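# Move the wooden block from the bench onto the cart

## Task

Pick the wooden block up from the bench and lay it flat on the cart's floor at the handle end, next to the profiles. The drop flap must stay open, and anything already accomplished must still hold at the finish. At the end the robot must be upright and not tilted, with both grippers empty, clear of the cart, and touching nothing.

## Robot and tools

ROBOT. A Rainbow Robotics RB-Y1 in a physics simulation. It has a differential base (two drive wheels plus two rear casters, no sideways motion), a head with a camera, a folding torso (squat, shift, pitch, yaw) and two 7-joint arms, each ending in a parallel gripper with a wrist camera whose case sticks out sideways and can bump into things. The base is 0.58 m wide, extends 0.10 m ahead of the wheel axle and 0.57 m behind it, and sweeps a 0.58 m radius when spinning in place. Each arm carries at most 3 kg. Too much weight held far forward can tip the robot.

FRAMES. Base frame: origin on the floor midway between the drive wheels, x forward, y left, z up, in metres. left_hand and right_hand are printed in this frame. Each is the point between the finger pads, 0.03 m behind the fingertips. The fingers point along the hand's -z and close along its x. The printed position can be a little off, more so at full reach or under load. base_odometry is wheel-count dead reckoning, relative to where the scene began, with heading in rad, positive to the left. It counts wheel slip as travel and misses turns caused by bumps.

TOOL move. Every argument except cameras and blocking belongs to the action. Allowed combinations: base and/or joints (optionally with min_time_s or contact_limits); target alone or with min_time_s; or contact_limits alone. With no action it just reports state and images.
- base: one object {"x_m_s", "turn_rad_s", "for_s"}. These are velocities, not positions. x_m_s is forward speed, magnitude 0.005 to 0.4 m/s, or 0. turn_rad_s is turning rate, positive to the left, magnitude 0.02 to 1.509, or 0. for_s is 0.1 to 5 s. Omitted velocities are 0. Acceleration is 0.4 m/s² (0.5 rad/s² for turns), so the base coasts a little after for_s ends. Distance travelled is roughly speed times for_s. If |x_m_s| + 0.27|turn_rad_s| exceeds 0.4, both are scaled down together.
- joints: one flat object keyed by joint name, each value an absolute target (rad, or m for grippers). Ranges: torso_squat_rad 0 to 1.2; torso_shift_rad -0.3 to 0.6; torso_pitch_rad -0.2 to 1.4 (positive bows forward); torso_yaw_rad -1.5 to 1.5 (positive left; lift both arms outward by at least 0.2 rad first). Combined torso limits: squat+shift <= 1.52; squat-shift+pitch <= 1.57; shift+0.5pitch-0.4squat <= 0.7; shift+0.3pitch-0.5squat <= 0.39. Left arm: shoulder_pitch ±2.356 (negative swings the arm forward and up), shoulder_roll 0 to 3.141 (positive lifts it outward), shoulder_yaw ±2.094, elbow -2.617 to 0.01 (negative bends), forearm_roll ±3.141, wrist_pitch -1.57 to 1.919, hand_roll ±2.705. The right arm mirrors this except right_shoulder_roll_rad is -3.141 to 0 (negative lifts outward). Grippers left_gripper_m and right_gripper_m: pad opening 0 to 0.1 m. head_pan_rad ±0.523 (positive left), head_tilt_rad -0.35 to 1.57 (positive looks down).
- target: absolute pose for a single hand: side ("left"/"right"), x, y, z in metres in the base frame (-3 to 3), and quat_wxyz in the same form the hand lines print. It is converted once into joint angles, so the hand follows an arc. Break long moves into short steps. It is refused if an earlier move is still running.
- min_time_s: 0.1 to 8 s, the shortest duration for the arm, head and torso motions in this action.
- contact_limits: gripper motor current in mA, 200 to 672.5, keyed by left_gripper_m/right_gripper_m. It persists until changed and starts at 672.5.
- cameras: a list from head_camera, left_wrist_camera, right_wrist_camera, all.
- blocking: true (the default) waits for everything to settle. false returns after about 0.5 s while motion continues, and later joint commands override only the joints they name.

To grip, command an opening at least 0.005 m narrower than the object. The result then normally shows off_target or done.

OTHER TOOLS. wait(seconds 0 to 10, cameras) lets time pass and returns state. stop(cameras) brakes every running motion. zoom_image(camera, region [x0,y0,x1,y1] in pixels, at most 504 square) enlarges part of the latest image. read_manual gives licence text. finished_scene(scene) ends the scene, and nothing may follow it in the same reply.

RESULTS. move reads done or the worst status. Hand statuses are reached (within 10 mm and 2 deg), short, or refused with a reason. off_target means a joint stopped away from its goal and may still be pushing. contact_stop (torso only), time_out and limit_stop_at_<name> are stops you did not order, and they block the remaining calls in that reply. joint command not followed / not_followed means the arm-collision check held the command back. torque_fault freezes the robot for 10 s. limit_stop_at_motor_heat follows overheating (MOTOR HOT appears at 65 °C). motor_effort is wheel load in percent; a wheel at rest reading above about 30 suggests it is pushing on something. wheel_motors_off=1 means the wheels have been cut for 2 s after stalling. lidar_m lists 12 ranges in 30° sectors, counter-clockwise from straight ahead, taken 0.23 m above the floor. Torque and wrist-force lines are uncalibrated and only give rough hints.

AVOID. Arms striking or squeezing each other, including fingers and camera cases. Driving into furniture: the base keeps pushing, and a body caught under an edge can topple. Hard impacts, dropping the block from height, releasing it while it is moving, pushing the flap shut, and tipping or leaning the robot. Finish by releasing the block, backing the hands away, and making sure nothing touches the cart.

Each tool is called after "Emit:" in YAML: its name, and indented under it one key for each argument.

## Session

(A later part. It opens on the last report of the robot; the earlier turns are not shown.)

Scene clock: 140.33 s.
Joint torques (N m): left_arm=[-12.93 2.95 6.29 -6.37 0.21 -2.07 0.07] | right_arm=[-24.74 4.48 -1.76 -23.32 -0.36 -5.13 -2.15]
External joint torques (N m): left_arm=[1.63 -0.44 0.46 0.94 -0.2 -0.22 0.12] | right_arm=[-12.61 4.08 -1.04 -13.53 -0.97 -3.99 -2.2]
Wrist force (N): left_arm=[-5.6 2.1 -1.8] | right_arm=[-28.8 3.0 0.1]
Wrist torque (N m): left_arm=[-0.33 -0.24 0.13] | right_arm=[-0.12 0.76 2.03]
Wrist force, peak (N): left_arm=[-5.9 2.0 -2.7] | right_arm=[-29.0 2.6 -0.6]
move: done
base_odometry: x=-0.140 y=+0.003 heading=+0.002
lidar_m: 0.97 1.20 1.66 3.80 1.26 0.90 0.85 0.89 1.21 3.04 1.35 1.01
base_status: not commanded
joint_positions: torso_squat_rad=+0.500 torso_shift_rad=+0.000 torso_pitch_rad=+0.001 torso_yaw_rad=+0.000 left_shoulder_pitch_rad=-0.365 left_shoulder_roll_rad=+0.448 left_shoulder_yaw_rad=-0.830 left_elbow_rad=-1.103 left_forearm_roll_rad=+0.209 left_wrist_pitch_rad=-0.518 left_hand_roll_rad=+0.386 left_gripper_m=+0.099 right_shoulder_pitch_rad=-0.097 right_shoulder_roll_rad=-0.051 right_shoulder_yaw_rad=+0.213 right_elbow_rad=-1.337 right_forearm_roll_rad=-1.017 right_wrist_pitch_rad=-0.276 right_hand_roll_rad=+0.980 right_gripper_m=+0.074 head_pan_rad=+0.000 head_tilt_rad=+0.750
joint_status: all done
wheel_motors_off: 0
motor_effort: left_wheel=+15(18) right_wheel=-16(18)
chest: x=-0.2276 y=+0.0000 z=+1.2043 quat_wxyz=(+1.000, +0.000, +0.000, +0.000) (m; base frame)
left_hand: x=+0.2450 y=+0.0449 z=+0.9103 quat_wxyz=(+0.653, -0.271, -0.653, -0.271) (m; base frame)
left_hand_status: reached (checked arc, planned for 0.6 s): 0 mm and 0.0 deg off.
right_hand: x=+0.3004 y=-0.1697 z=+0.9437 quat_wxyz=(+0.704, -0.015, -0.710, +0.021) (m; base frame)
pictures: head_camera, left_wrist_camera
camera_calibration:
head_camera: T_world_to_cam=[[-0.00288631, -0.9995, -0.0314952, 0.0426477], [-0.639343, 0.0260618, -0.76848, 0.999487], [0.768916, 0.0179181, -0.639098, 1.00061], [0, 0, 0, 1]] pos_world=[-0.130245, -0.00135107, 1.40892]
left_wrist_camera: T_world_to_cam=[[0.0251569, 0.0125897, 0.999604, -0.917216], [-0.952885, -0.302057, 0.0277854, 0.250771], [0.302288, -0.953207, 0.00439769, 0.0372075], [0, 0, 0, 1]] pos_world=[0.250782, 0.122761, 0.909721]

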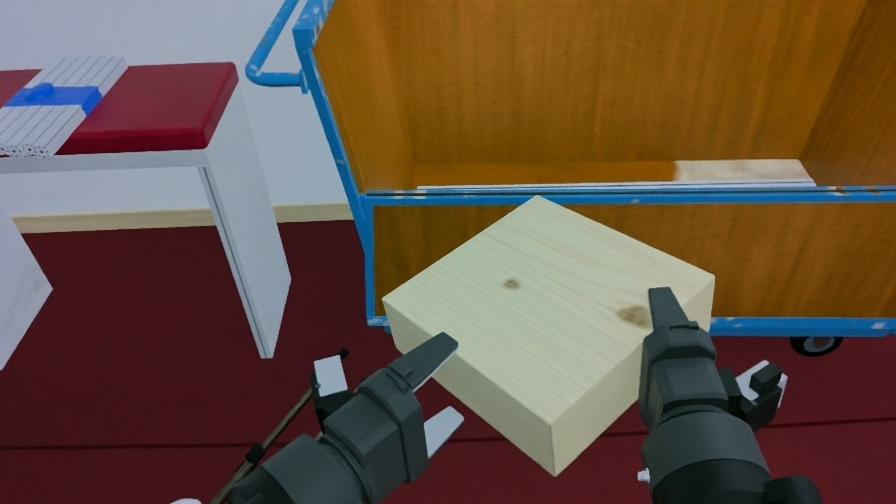

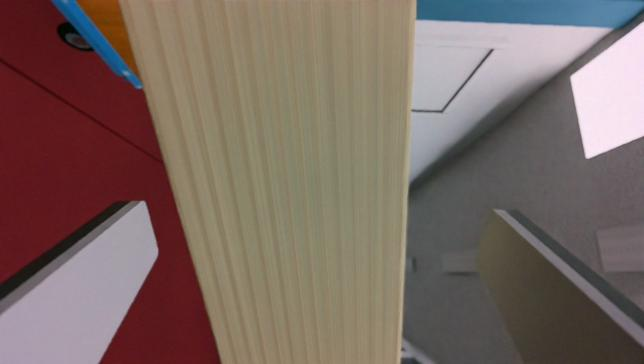

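Emit:
move:
  target: {"side":"left","x":0.26,"y":0.03,"z":0.904,"quat_wxyz":[0.653,-0.271,-0.653,-0.271]}

Emit:
move:
  target: {"side":"left","x":0.287,"y":0.003,"z":0.904,"quat_wxyz":[0.653,-0.271,-0.653,-0.271]}
  cameras: ["head_camera","left_wrist_camera"]

Scene clock: 142.40 s.
Joint torques (N m): left_arm=[-14.41 1.86 5.73 -6.44 0.23 -2.22 0.1] | right_arm=[-24.88 4.38 -2.25 -23.37 -0.29 -5.04 -2.2]
External joint torques (N m): left_arm=[1.13 -0.86 0.35 0.65 -0.21 -0.37 0.15] | right_arm=[-12.75 3.98 -1.53 -13.58 -0.91 -3.89 -2.25]
Wrist force (N): left_arm=[-5.7 2.2 -1.7] | right_arm=[-28.5 2.7 0.3]
Wrist torque (N m): left_arm=[-0.40 -0.13 0.15] | right_arm=[-0.16 0.82 2.07]
Wrist force, peak (N): left_arm=[-7.3 1.5 -1.5] | right_arm=[-29.8 3.0 0.1]
move: done
base_odometry: x=-0.140 y=+0.003 heading=+0.002
lidar_m: 0.97 1.22 1.67 3.80 1.27 0.89 0.85 0.90 1.19 3.05 1.35 1.01
base_status: not commanded
joint_positions: torso_squat_rad=+0.500 torso_shift_rad=+0.000 torso_pitch_rad=+0.001 torso_yaw_rad=+0.000 left_shoulder_pitch_rad=-0.433 left_shoulder_roll_rad=+0.374 left_shoulder_yaw_rad=-0.839 left_elbow_rad=-0.962 left_forearm_roll_rad=+0.204 left_wrist_pitch_rad=-0.557 left_hand_roll_rad=+0.394 left_gripper_m=+0.099 right_shoulder_pitch_rad=-0.097 right_shoulder_roll_rad=-0.051 right_shoulder_yaw_rad=+0.213 right_elbow_rad=-1.337 right_forearm_roll_rad=-1.017 right_wrist_pitch_rad=-0.276 right_hand_roll_rad=+0.980 right_gripper_m=+0.074 head_pan_rad=+0.000 head_tilt_rad=+0.750
joint_status: all done
wheel_motors_off: 0
motor_effort: left_wheel=+15(16) right_wheel=-16(18)
chest: x=-0.2276 y=+0.0000 z=+1.2043 quat_wxyz=(+1.000, +0.000, +0.000, +0.000) (m; base frame)
left_hand: x=+0.2600 y=+0.0300 z=+0.9043 quat_wxyz=(+0.653, -0.271, -0.653, -0.271) (m; base frame)
left_hand_status: reached (checked arc, planned for 0.4 s): 0 mm and 0.1 deg off.
right_hand: x=+0.3004 y=-0.1697 z=+0.9437 quat_wxyz=(+0.704, -0.015, -0.710, +0.021) (m; base frame)
pictures: none

Scene clock: 143.53 s.
Joint torques (N m): left_arm=[-15.44 1.37 5.04 -5.72 0.31 -2.12 0.07] | right_arm=[-24.6 4.42 -1.92 -23.3 -0.36 -5.01 -2.39]
External joint torques (N m): left_arm=[1.76 -0.46 0.42 1.01 -0.19 -0.29 0.13] | right_arm=[-12.47 4.02 -1.2 -13.51 -0.98 -3.86 -2.44]
Wrist force (N): left_arm=[-5.3 1.9 -1.9] | right_arm=[-28.8 2.4 0.0]
Wrist torque (N m): left_arm=[-0.37 -0.15 0.11] | right_arm=[-0.07 0.78 2.03]
Wrist force, peak (N): left_arm=[-7.1 2.8 -0.8] | right_arm=[-29.7 2.1 -0.1]
move: done
base_odometry: x=-0.140 y=+0.003 heading=+0.002
lidar_m: 0.97 1.21 1.65 3.80 1.24 0.89 0.85 0.89 1.21 3.03 1.36 1.01
base_status: not commanded
joint_positions: torso_squat_rad=+0.500 torso_shift_rad=+0.000 torso_pitch_rad=+0.001 torso_yaw_rad=+0.000 left_shoulder_pitch_rad=-0.556 left_shoulder_roll_rad=+0.255 left_shoulder_yaw_rad=-0.844 left_elbow_rad=-0.742 left_forearm_roll_rad=+0.202 left_wrist_pitch_rad=-0.599 left_hand_roll_rad=+0.415 left_gripper_m=+0.099 right_shoulder_pitch_rad=-0.097 right_shoulder_roll_rad=-0.051 right_shoulder_yaw_rad=+0.213 right_elbow_rad=-1.337 right_forearm_roll_rad=-1.017 right_wrist_pitch_rad=-0.276 right_hand_roll_rad=+0.980 right_gripper_m=+0.074 head_pan_rad=+0.000 head_tilt_rad=+0.750
joint_status: all done
wheel_motors_off: 0
motor_effort: left_wheel=+15(16) right_wheel=-15(18)
chest: x=-0.2276 y=+0.0000 z=+1.2043 quat_wxyz=(+1.000, +0.000, +0.000, +0.000) (m; base frame)
left_hand: x=+0.2863 y=+0.0030 z=+0.9049 quat_wxyz=(+0.656, -0.269, -0.652, -0.271) (m; base frame)
left_hand_status: reached (checked arc, planned for 0.5 s): 1 mm and 0.4 deg off.
right_hand: x=+0.3004 y=-0.1697 z=+0.9437 quat_wxyz=(+0.704, -0.015, -0.710, +0.021) (m; base frame)
pictures: head_camera, left_wrist_camera
camera_calibration:
head_camera: T_world_to_cam=[[-0.00288631, -0.9995, -0.0314952, 0.0427476], [-0.639343, 0.0260618, -0.76848, 0.999484], [0.768916, 0.0179181, -0.639098, 1.00061], [0, 0, 0, 1]] pos_world=[-0.130245, -0.00125107, 1.40892]
left_wrist_camera: T_world_to_cam=[[0.0292151, 0.00786907, 0.999542, -0.913366], [-0.951788, -0.305263, 0.0302225, 0.275156], [0.305361, -0.952236, -0.00142859, -0.0108359], [0, 0, 0, 1]] pos_world=[0.291883, 0.0808639, 0.904617]

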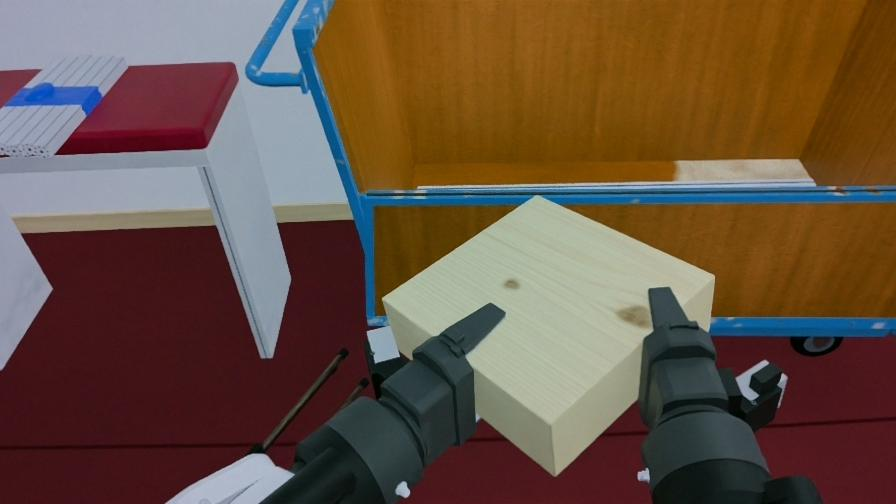

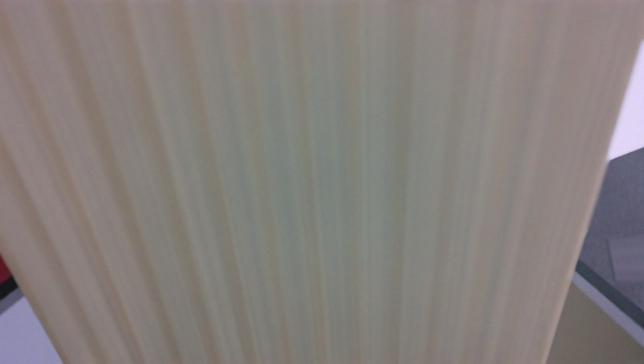

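Emit:
move:
  joints: {"left_gripper_m":0.05}

Emit:
move:
  joints: {"right_gripper_m":0.1}
  cameras: ["head_camera","right_wrist_camera"]

Scene clock: 146.07 s.
Joint torques (N m): left_arm=[-16.67 1.22 4.96 -6.33 0.19 -2.07 -0.17] | right_arm=[-24.25 4.13 -2.05 -22.12 0.67 -5.02 -0.89]
External joint torques (N m): left_arm=[0.53 -0.62 0.34 0.4 -0.3 -0.24 -0.12] | right_arm=[-12.12 3.73 -1.33 -12.33 0.05 -3.87 -0.94]
Wrist force (N): left_arm=[-8.4 3.2 -1.8] | right_arm=[-25.0 1.6 1.3]
Wrist torque (N m): left_arm=[-0.45 -1.21 0.48] | right_arm=[0.24 1.28 0.65]
Wrist force, peak (N): left_arm=[-9.7 2.1 -3.1] | right_arm=[-29.2 2.5 0.3]
move: off_target
base_odometry: x=-0.140 y=+0.003 heading=+0.002
lidar_m: 0.98 1.20 1.68 3.81 1.23 0.90 0.86 0.89 1.22 3.05 1.36 1.00
base_status: not commanded
joint_positions: torso_squat_rad=+0.500 torso_shift_rad=+0.000 torso_pitch_rad=+0.001 torso_yaw_rad=+0.000 left_shoulder_pitch_rad=-0.556 left_shoulder_roll_rad=+0.255 left_shoulder_yaw_rad=-0.844 left_elbow_rad=-0.742 left_forearm_roll_rad=+0.202 left_wrist_pitch_rad=-0.599 left_hand_roll_rad=+0.415 left_gripper_m=+0.077 right_shoulder_pitch_rad=-0.097 right_shoulder_roll_rad=-0.051 right_shoulder_yaw_rad=+0.213 right_elbow_rad=-1.337 right_forearm_roll_rad=-1.017 right_wrist_pitch_rad=-0.276 right_hand_roll_rad=+0.980 right_gripper_m=+0.074 head_pan_rad=+0.000 head_tilt_rad=+0.750
joint_status: left_gripper_m off_target (ended at +0.077, target +0.050)
wheel_motors_off: 0
motor_effort: left_wheel=+16(17) right_wheel=-17(18)
chest: x=-0.2276 y=+0.0000 z=+1.2043 quat_wxyz=(+1.000, +0.000, +0.000, +0.000) (m; base frame)
left_hand: x=+0.2862 y=+0.0031 z=+0.9046 quat_wxyz=(+0.656, -0.269, -0.651, -0.271) (m; base frame)
right_hand: x=+0.3004 y=-0.1696 z=+0.9439 quat_wxyz=(+0.704, -0.015, -0.710, +0.020) (m; base frame)
pictures: none

Scene clock: 146.83 s.
Joint torques (N m): left_arm=[-21.39 0.59 6.82 -10.98 0.02 -6.15 -0.79] | right_arm=[-19.59 1.98 -1.98 -15.71 0.95 -3.34 -0.24]
External joint torques (N m): left_arm=[-4.22 -1.24 2.22 -4.26 -0.47 -4.32 -0.73] | right_arm=[-7.43 1.57 -1.26 -5.91 0.33 -2.19 -0.29]
Wrist force (N): left_arm=[-20.3 2.7 -6.7] | right_arm=[-14.7 4.8 5.7]
Wrist torque (N m): left_arm=[0.35 0.66 0.73] | right_arm=[-0.04 -0.03 -0.17]
Wrist force, peak (N): left_arm=[-20.6 3.9 -7.0] | right_arm=[-26.1 2.4 1.5]
move: done
base_odometry: x=-0.140 y=+0.003 heading=+0.002
lidar_m: 0.97 1.21 1.67 3.80 1.25 0.91 0.85 0.90 1.20 3.04 1.34 1.01
base_status: not commanded
joint_positions: torso_squat_rad=+0.500 torso_shift_rad=+0.000 torso_pitch_rad=+0.001 torso_yaw_rad=+0.000 left_shoulder_pitch_rad=-0.554 left_shoulder_roll_rad=+0.255 left_shoulder_yaw_rad=-0.844 left_elbow_rad=-0.741 left_forearm_roll_rad=+0.202 left_wrist_pitch_rad=-0.598 left_hand_roll_rad=+0.415 left_gripper_m=+0.076 right_shoulder_pitch_rad=-0.098 right_shoulder_roll_rad=-0.050 right_shoulder_yaw_rad=+0.213 right_elbow_rad=-1.339 right_forearm_roll_rad=-1.017 right_wrist_pitch_rad=-0.276 right_hand_roll_rad=+0.980 right_gripper_m=+0.099 head_pan_rad=+0.000 head_tilt_rad=+0.750
joint_status: all done
wheel_motors_off: 0
motor_effort: left_wheel=+16(17) right_wheel=-16(19)
chest: x=-0.2276 y=+0.0000 z=+1.2043 quat_wxyz=(+1.000, +0.000, +0.000, +0.000) (m; base frame)
left_hand: x=+0.2860 y=+0.0037 z=+0.9034 quat_wxyz=(+0.657, -0.268, -0.651, -0.271) (m; base frame)
right_hand: x=+0.3009 y=-0.1692 z=+0.9453 quat_wxyz=(+0.703, -0.015, -0.711, +0.020) (m; base frame)
pictures: head_camera, right_wrist_camera
camera_calibration:
head_camera: T_world_to_cam=[[-0.00288631, -0.9995, -0.0314952, 0.0427476], [-0.639343, 0.0260618, -0.76848, 0.999484], [0.768916, 0.0179181, -0.639098, 1.00061], [0, 0, 0, 1]] pos_world=[-0.130245, -0.00125107, 1.40892]
right_wrist_camera: T_world_to_cam=[[0.0380429, -0.0776717, -0.996253, 0.91596], [-0.512436, 0.85439, -0.0861794, 0.407351], [0.857882, 0.513794, -0.00729823, -0.0921138], [0, 0, 0, 1]] pos_world=[0.252918, -0.229565, 0.946961]

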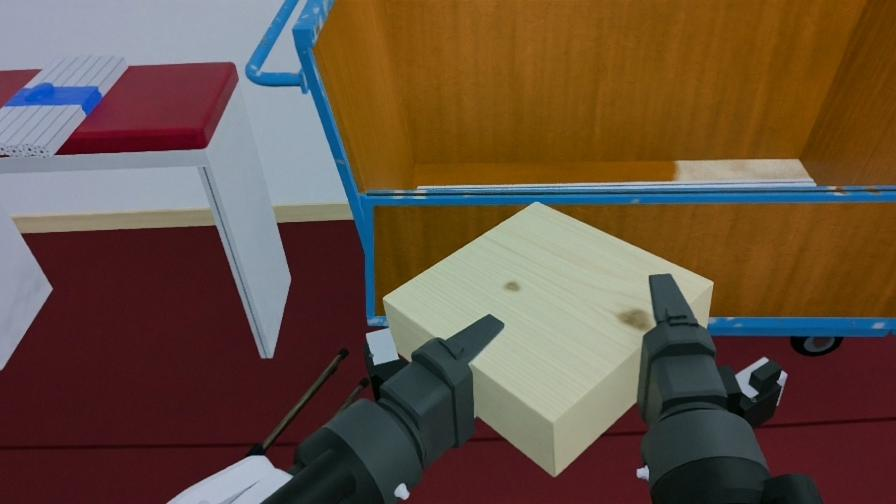

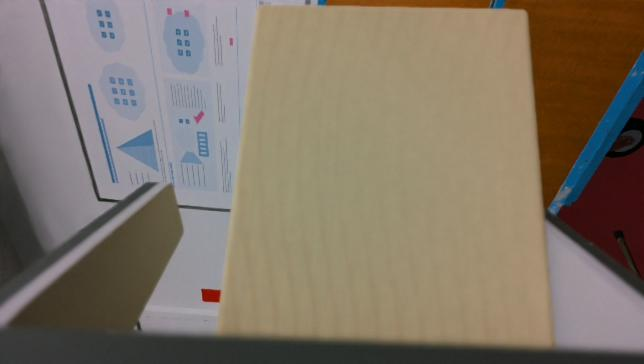

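Emit:
move:
  target: {"side":"right","x":0.300,"y":-0.17,"z":0.932,"quat_wxyz":[0.704,-0.015,-0.71,0.021]}

Emit:
move:
  target: {"side":"right","x":0.298,"y":-0.175,"z":0.932,"quat_wxyz":[0.694,0.135,-0.694,0.135]}
  cameras: ["head_camera","right_wrist_camera"]

Scene clock: 149.67 s.
Joint torques (N m): left_arm=[-26.07 -2.39 9.61 -15.46 1.53 -9.04 -0.26] | right_arm=[-15.24 0.22 -1.03 -11.07 0.82 -1.43 0.29]
External joint torques (N m): left_arm=[-8.92 -4.24 5.01 -8.76 1.03 -7.21 -0.2] | right_arm=[-2.94 0.24 0.11 -1.5 0.13 -0.18 0.24]
Wrist force (N): left_arm=[-26.7 3.7 -2.8] | right_arm=[-8.0 0.5 2.8]
Wrist torque (N m): left_arm=[0.04 1.76 0.05] | right_arm=[-0.12 -0.30 -0.04]
Wrist force, peak (N): left_arm=[-31.1 4.3 -4.9] | right_arm=[-15.3 4.2 6.2]
move: done
base_odometry: x=-0.140 y=+0.003 heading=+0.002
lidar_m: 0.98 1.20 1.67 3.81 1.25 0.89 0.85 0.89 1.21 3.04 1.34 1.01
base_status: not commanded
joint_positions: torso_squat_rad=+0.500 torso_shift_rad=+0.000 torso_pitch_rad=+0.001 torso_yaw_rad=+0.000 left_shoulder_pitch_rad=-0.553 left_shoulder_roll_rad=+0.256 left_shoulder_yaw_rad=-0.845 left_elbow_rad=-0.740 left_forearm_roll_rad=+0.202 left_wrist_pitch_rad=-0.598 left_hand_roll_rad=+0.415 left_gripper_m=+0.075 right_shoulder_pitch_rad=-0.118 right_shoulder_roll_rad=-0.084 right_shoulder_yaw_rad=+0.262 right_elbow_rad=-1.275 right_forearm_roll_rad=-1.004 right_wrist_pitch_rad=-0.338 right_hand_roll_rad=+0.914 right_gripper_m=+0.099 head_pan_rad=+0.000 head_tilt_rad=+0.750
joint_status: all done
wheel_motors_off: 0
motor_effort: left_wheel=+16(17) right_wheel=-17(19)
chest: x=-0.2276 y=+0.0000 z=+1.2043 quat_wxyz=(+1.000, +0.000, +0.000, +0.000) (m; base frame)
left_hand: x=+0.2857 y=+0.0046 z=+0.9020 quat_wxyz=(+0.658, -0.267, -0.650, -0.271) (m; base frame)
right_hand: x=+0.2997 y=-0.1702 z=+0.9315 quat_wxyz=(+0.704, -0.015, -0.709, +0.021) (m; base frame)
right_hand_status: reached (checked arc, planned for 0.3 s): 1 mm and 0.1 deg off.
pictures: none

Scene clock: 150.83 s.
Joint torques (N m): left_arm=[-22.37 2.07 9.98 -9.86 1.24 -5.14 -0.82] | right_arm=[-18.38 -9.09 -9.35 -7.99 0.66 -4.51 0.56]
External joint torques (N m): left_arm=[-5.21 0.25 5.37 -3.14 0.74 -3.32 -0.77] | right_arm=[-4.04 -1.91 -2.77 -1.64 0.23 -2.65 0.51]
Wrist force (N): left_arm=[-17.2 -1.8 -5.3] | right_arm=[-16.0 6.5 -0.7]
Wrist torque (N m): left_arm=[-0.53 0.38 1.07] | right_arm=[-0.17 -0.16 -0.38]
Wrist force, peak (N): left_arm=[-27.7 3.2 -2.2] | right_arm=[-34.9 -22.4 -0.6]
move: done
base_odometry: x=-0.140 y=+0.003 heading=+0.002
lidar_m: 0.97 1.20 1.67 3.80 1.24 0.90 0.84 0.89 1.20 3.05 1.36 1.00
base_status: not commanded
joint_positions: torso_squat_rad=+0.500 torso_shift_rad=+0.000 torso_pitch_rad=+0.001 torso_yaw_rad=+0.000 left_shoulder_pitch_rad=-0.554 left_shoulder_roll_rad=+0.255 left_shoulder_yaw_rad=-0.845 left_elbow_rad=-0.741 left_forearm_roll_rad=+0.202 left_wrist_pitch_rad=-0.599 left_hand_roll_rad=+0.415 left_gripper_m=+0.075 right_shoulder_pitch_rad=-0.320 right_shoulder_roll_rad=-0.594 right_shoulder_yaw_rad=+0.773 right_elbow_rad=-1.224 right_forearm_roll_rad=-1.001 right_wrist_pitch_rad=-0.451 right_hand_roll_rad=+0.251 right_gripper_m=+0.099 head_pan_rad=+0.000 head_tilt_rad=+0.750
joint_status: all done
wheel_motors_off: 0
motor_effort: left_wheel=+15(17) right_wheel=-16(18)
chest: x=-0.2276 y=+0.0000 z=+1.2043 quat_wxyz=(+1.000, +0.000, +0.000, +0.000) (m; base frame)
left_hand: x=+0.2856 y=+0.0032 z=+0.9032 quat_wxyz=(+0.657, -0.269, -0.650, -0.271) (m; base frame)
right_hand: x=+0.2973 y=-0.1749 z=+0.9314 quat_wxyz=(+0.696, +0.134, -0.692, +0.135) (m; base frame)
right_hand_status: reached (checked arc, planned for 0.8 s): 1 mm and 0.3 deg off.
pictures: head_camera, right_wrist_camera
camera_calibration:
head_camera: T_world_to_cam=[[-0.00288631, -0.9995, -0.0314952, 0.0427476], [-0.639343, 0.0260618, -0.76848, 0.999484], [0.768916, 0.0179181, -0.639098, 1.00061], [0, 0, 0, 1]] pos_world=[-0.130245, -0.00125107, 1.40892]
right_wrist_camera: T_world_to_cam=[[0.0300127, -0.0195273, -0.999359, 0.917135], [-0.791447, 0.610195, -0.0356918, 0.402406], [0.6105, 0.792011, 0.00285872, 0.0265698], [0, 0, 0, 1]] pos_world=[0.274736, -0.24868, 0.930834]

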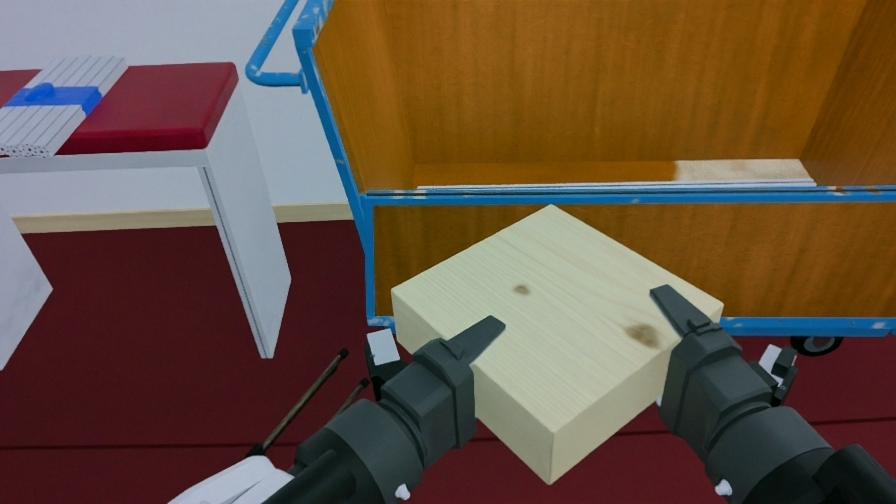

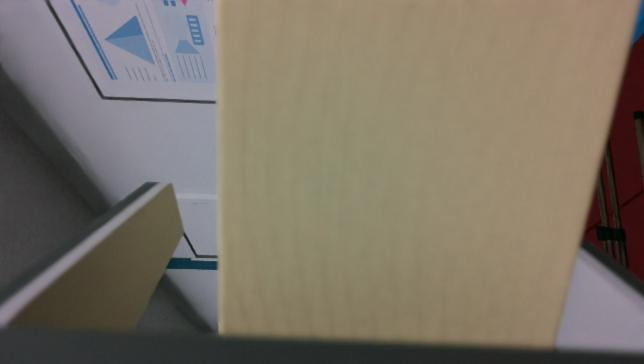

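Emit:
move:
  target: {"side":"right","x":0.275,"y":-0.142,"z":0.922,"quat_wxyz":[0.694,0.135,-0.694,0.135]}

Emit:
move:
  joints: {"right_gripper_m":0.05}
  cameras: ["head_camera","right_wrist_camera"]

Scene clock: 153.20 s.
Joint torques (N m): left_arm=[-26.63 -1.52 10.55 -15.09 2.09 -8.83 -0.04] | right_arm=[-14.31 -5.74 -7.71 -7.91 0.39 -2.14 -0.3]
External joint torques (N m): left_arm=[-9.48 -3.37 5.95 -8.38 1.59 -7 0.01] | right_arm=[-1.21 -0.49 -1.91 -0.71 -0.14 -0.35 -0.35]
Wrist force (N): left_arm=[-27.1 1.8 -1.6] | right_arm=[-6.6 1.8 0.6]
Wrist torque (N m): left_arm=[-0.24 1.98 -0.09] | right_arm=[-0.28 -0.33 -0.23]
Wrist force, peak (N): left_arm=[-28.9 1.7 -3.2] | right_arm=[-17.4 -7.3 0.4]
move: done
base_odometry: x=-0.140 y=+0.003 heading=+0.002
lidar_m: 0.97 1.21 1.66 3.80 1.26 0.89 0.84 0.89 1.21 3.03 1.35 1.00
base_status: not commanded
joint_positions: torso_squat_rad=+0.500 torso_shift_rad=+0.000 torso_pitch_rad=+0.001 torso_yaw_rad=+0.000 left_shoulder_pitch_rad=-0.553 left_shoulder_roll_rad=+0.256 left_shoulder_yaw_rad=-0.845 left_elbow_rad=-0.740 left_forearm_roll_rad=+0.202 left_wrist_pitch_rad=-0.598 left_hand_roll_rad=+0.415 left_gripper_m=+0.075 right_shoulder_pitch_rad=-0.246 right_shoulder_roll_rad=-0.517 right_shoulder_yaw_rad=+0.746 right_elbow_rad=-1.282 right_forearm_roll_rad=-1.014 right_wrist_pitch_rad=-0.443 right_hand_roll_rad=+0.382 right_gripper_m=+0.099 head_pan_rad=+0.000 head_tilt_rad=+0.750
joint_status: all done
wheel_motors_off: 0
motor_effort: left_wheel=+16(17) right_wheel=-17(19)
chest: x=-0.2276 y=+0.0001 z=+1.2043 quat_wxyz=(+1.000, +0.000, +0.000, +0.000) (m; base frame)
left_hand: x=+0.2855 y=+0.0044 z=+0.9020 quat_wxyz=(+0.658, -0.267, -0.650, -0.271) (m; base frame)
right_hand: x=+0.2748 y=-0.1419 z=+0.9217 quat_wxyz=(+0.694, +0.136, -0.694, +0.135) (m; base frame)
right_hand_status: reached (checked arc, planned for 0.3 s): 0 mm and 0.1 deg off.
pictures: none

Scene clock: 154.27 s.
Joint torques (N m): left_arm=[-22.58 -0.22 8.99 -9.2 0.1 -2.88 -1.88] | right_arm=[-18.57 -3.63 -7.7 -15.2 1.81 -4.68 0.03]
External joint torques (N m): left_arm=[-5.41 -2.05 4.38 -2.49 -0.4 -1.06 -1.83] | right_arm=[-5.49 1.64 -1.92 -8.01 1.28 -2.9 -0.02]
Wrist force (N): left_arm=[-9.6 -0.4 7.9] | right_arm=[-23.1 -6.0 -5.0]
Wrist torque (N m): left_arm=[-1.48 -0.04 2.07] | right_arm=[-0.38 -0.38 -0.60]
Wrist force, peak (N): left_arm=[-27.7 2.2 -2.6] | right_arm=[-26.0 -6.2 -4.8]
move: off_target
base_odometry: x=-0.140 y=+0.003 heading=+0.002
lidar_m: 0.97 1.20 1.68 3.79 1.26 0.89 0.85 0.89 1.20 3.06 1.35 1.01
base_status: not commanded
joint_positions: torso_squat_rad=+0.500 torso_shift_rad=+0.000 torso_pitch_rad=+0.001 torso_yaw_rad=+0.000 left_shoulder_pitch_rad=-0.554 left_shoulder_roll_rad=+0.256 left_shoulder_yaw_rad=-0.845 left_elbow_rad=-0.741 left_forearm_roll_rad=+0.202 left_wrist_pitch_rad=-0.599 left_hand_roll_rad=+0.415 left_gripper_m=+0.075 right_shoulder_pitch_rad=-0.245 right_shoulder_roll_rad=-0.517 right_shoulder_yaw_rad=+0.746 right_elbow_rad=-1.281 right_forearm_roll_rad=-1.014 right_wrist_pitch_rad=-0.442 right_hand_roll_rad=+0.382 right_gripper_m=+0.074 head_pan_rad=+0.000 head_tilt_rad=+0.750
joint_status: right_gripper_m off_target (ended at +0.074, target +0.050)
wheel_motors_off: 0
motor_effort: left_wheel=+17(17) right_wheel=-17(18)
chest: x=-0.2276 y=+0.0001 z=+1.2043 quat_wxyz=(+1.000, +0.000, +0.000, +0.000) (m; base frame)
left_hand: x=+0.2857 y=+0.0036 z=+0.9034 quat_wxyz=(+0.657, -0.269, -0.651, -0.271) (m; base frame)
right_hand: x=+0.2746 y=-0.1429 z=+0.9204 quat_wxyz=(+0.695, +0.135, -0.693, +0.135) (m; base frame)
pictures: head_camera, right_wrist_camera
camera_calibration:
head_camera: T_world_to_cam=[[-0.00288631, -0.9995, -0.0314952, 0.0427476], [-0.639343, 0.0260618, -0.76848, 0.999484], [0.768916, 0.0179181, -0.639098, 1.00061], [0, 0, 0, 1]] pos_world=[-0.130245, -0.00125107, 1.40892]
right_wrist_camera: T_world_to_cam=[[0.0324735, -0.0183215, -0.999305, 0.90695], [-0.792522, 0.608725, -0.0369143, 0.365611], [0.608978, 0.793169, 0.00524727, 0.0133995], [0, 0, 0, 1]] pos_world=[0.252143, -0.216568, 0.919745]

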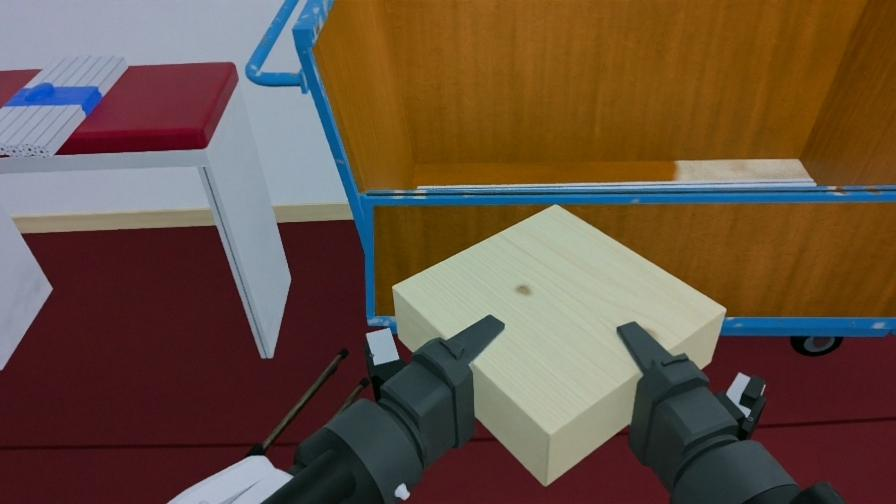

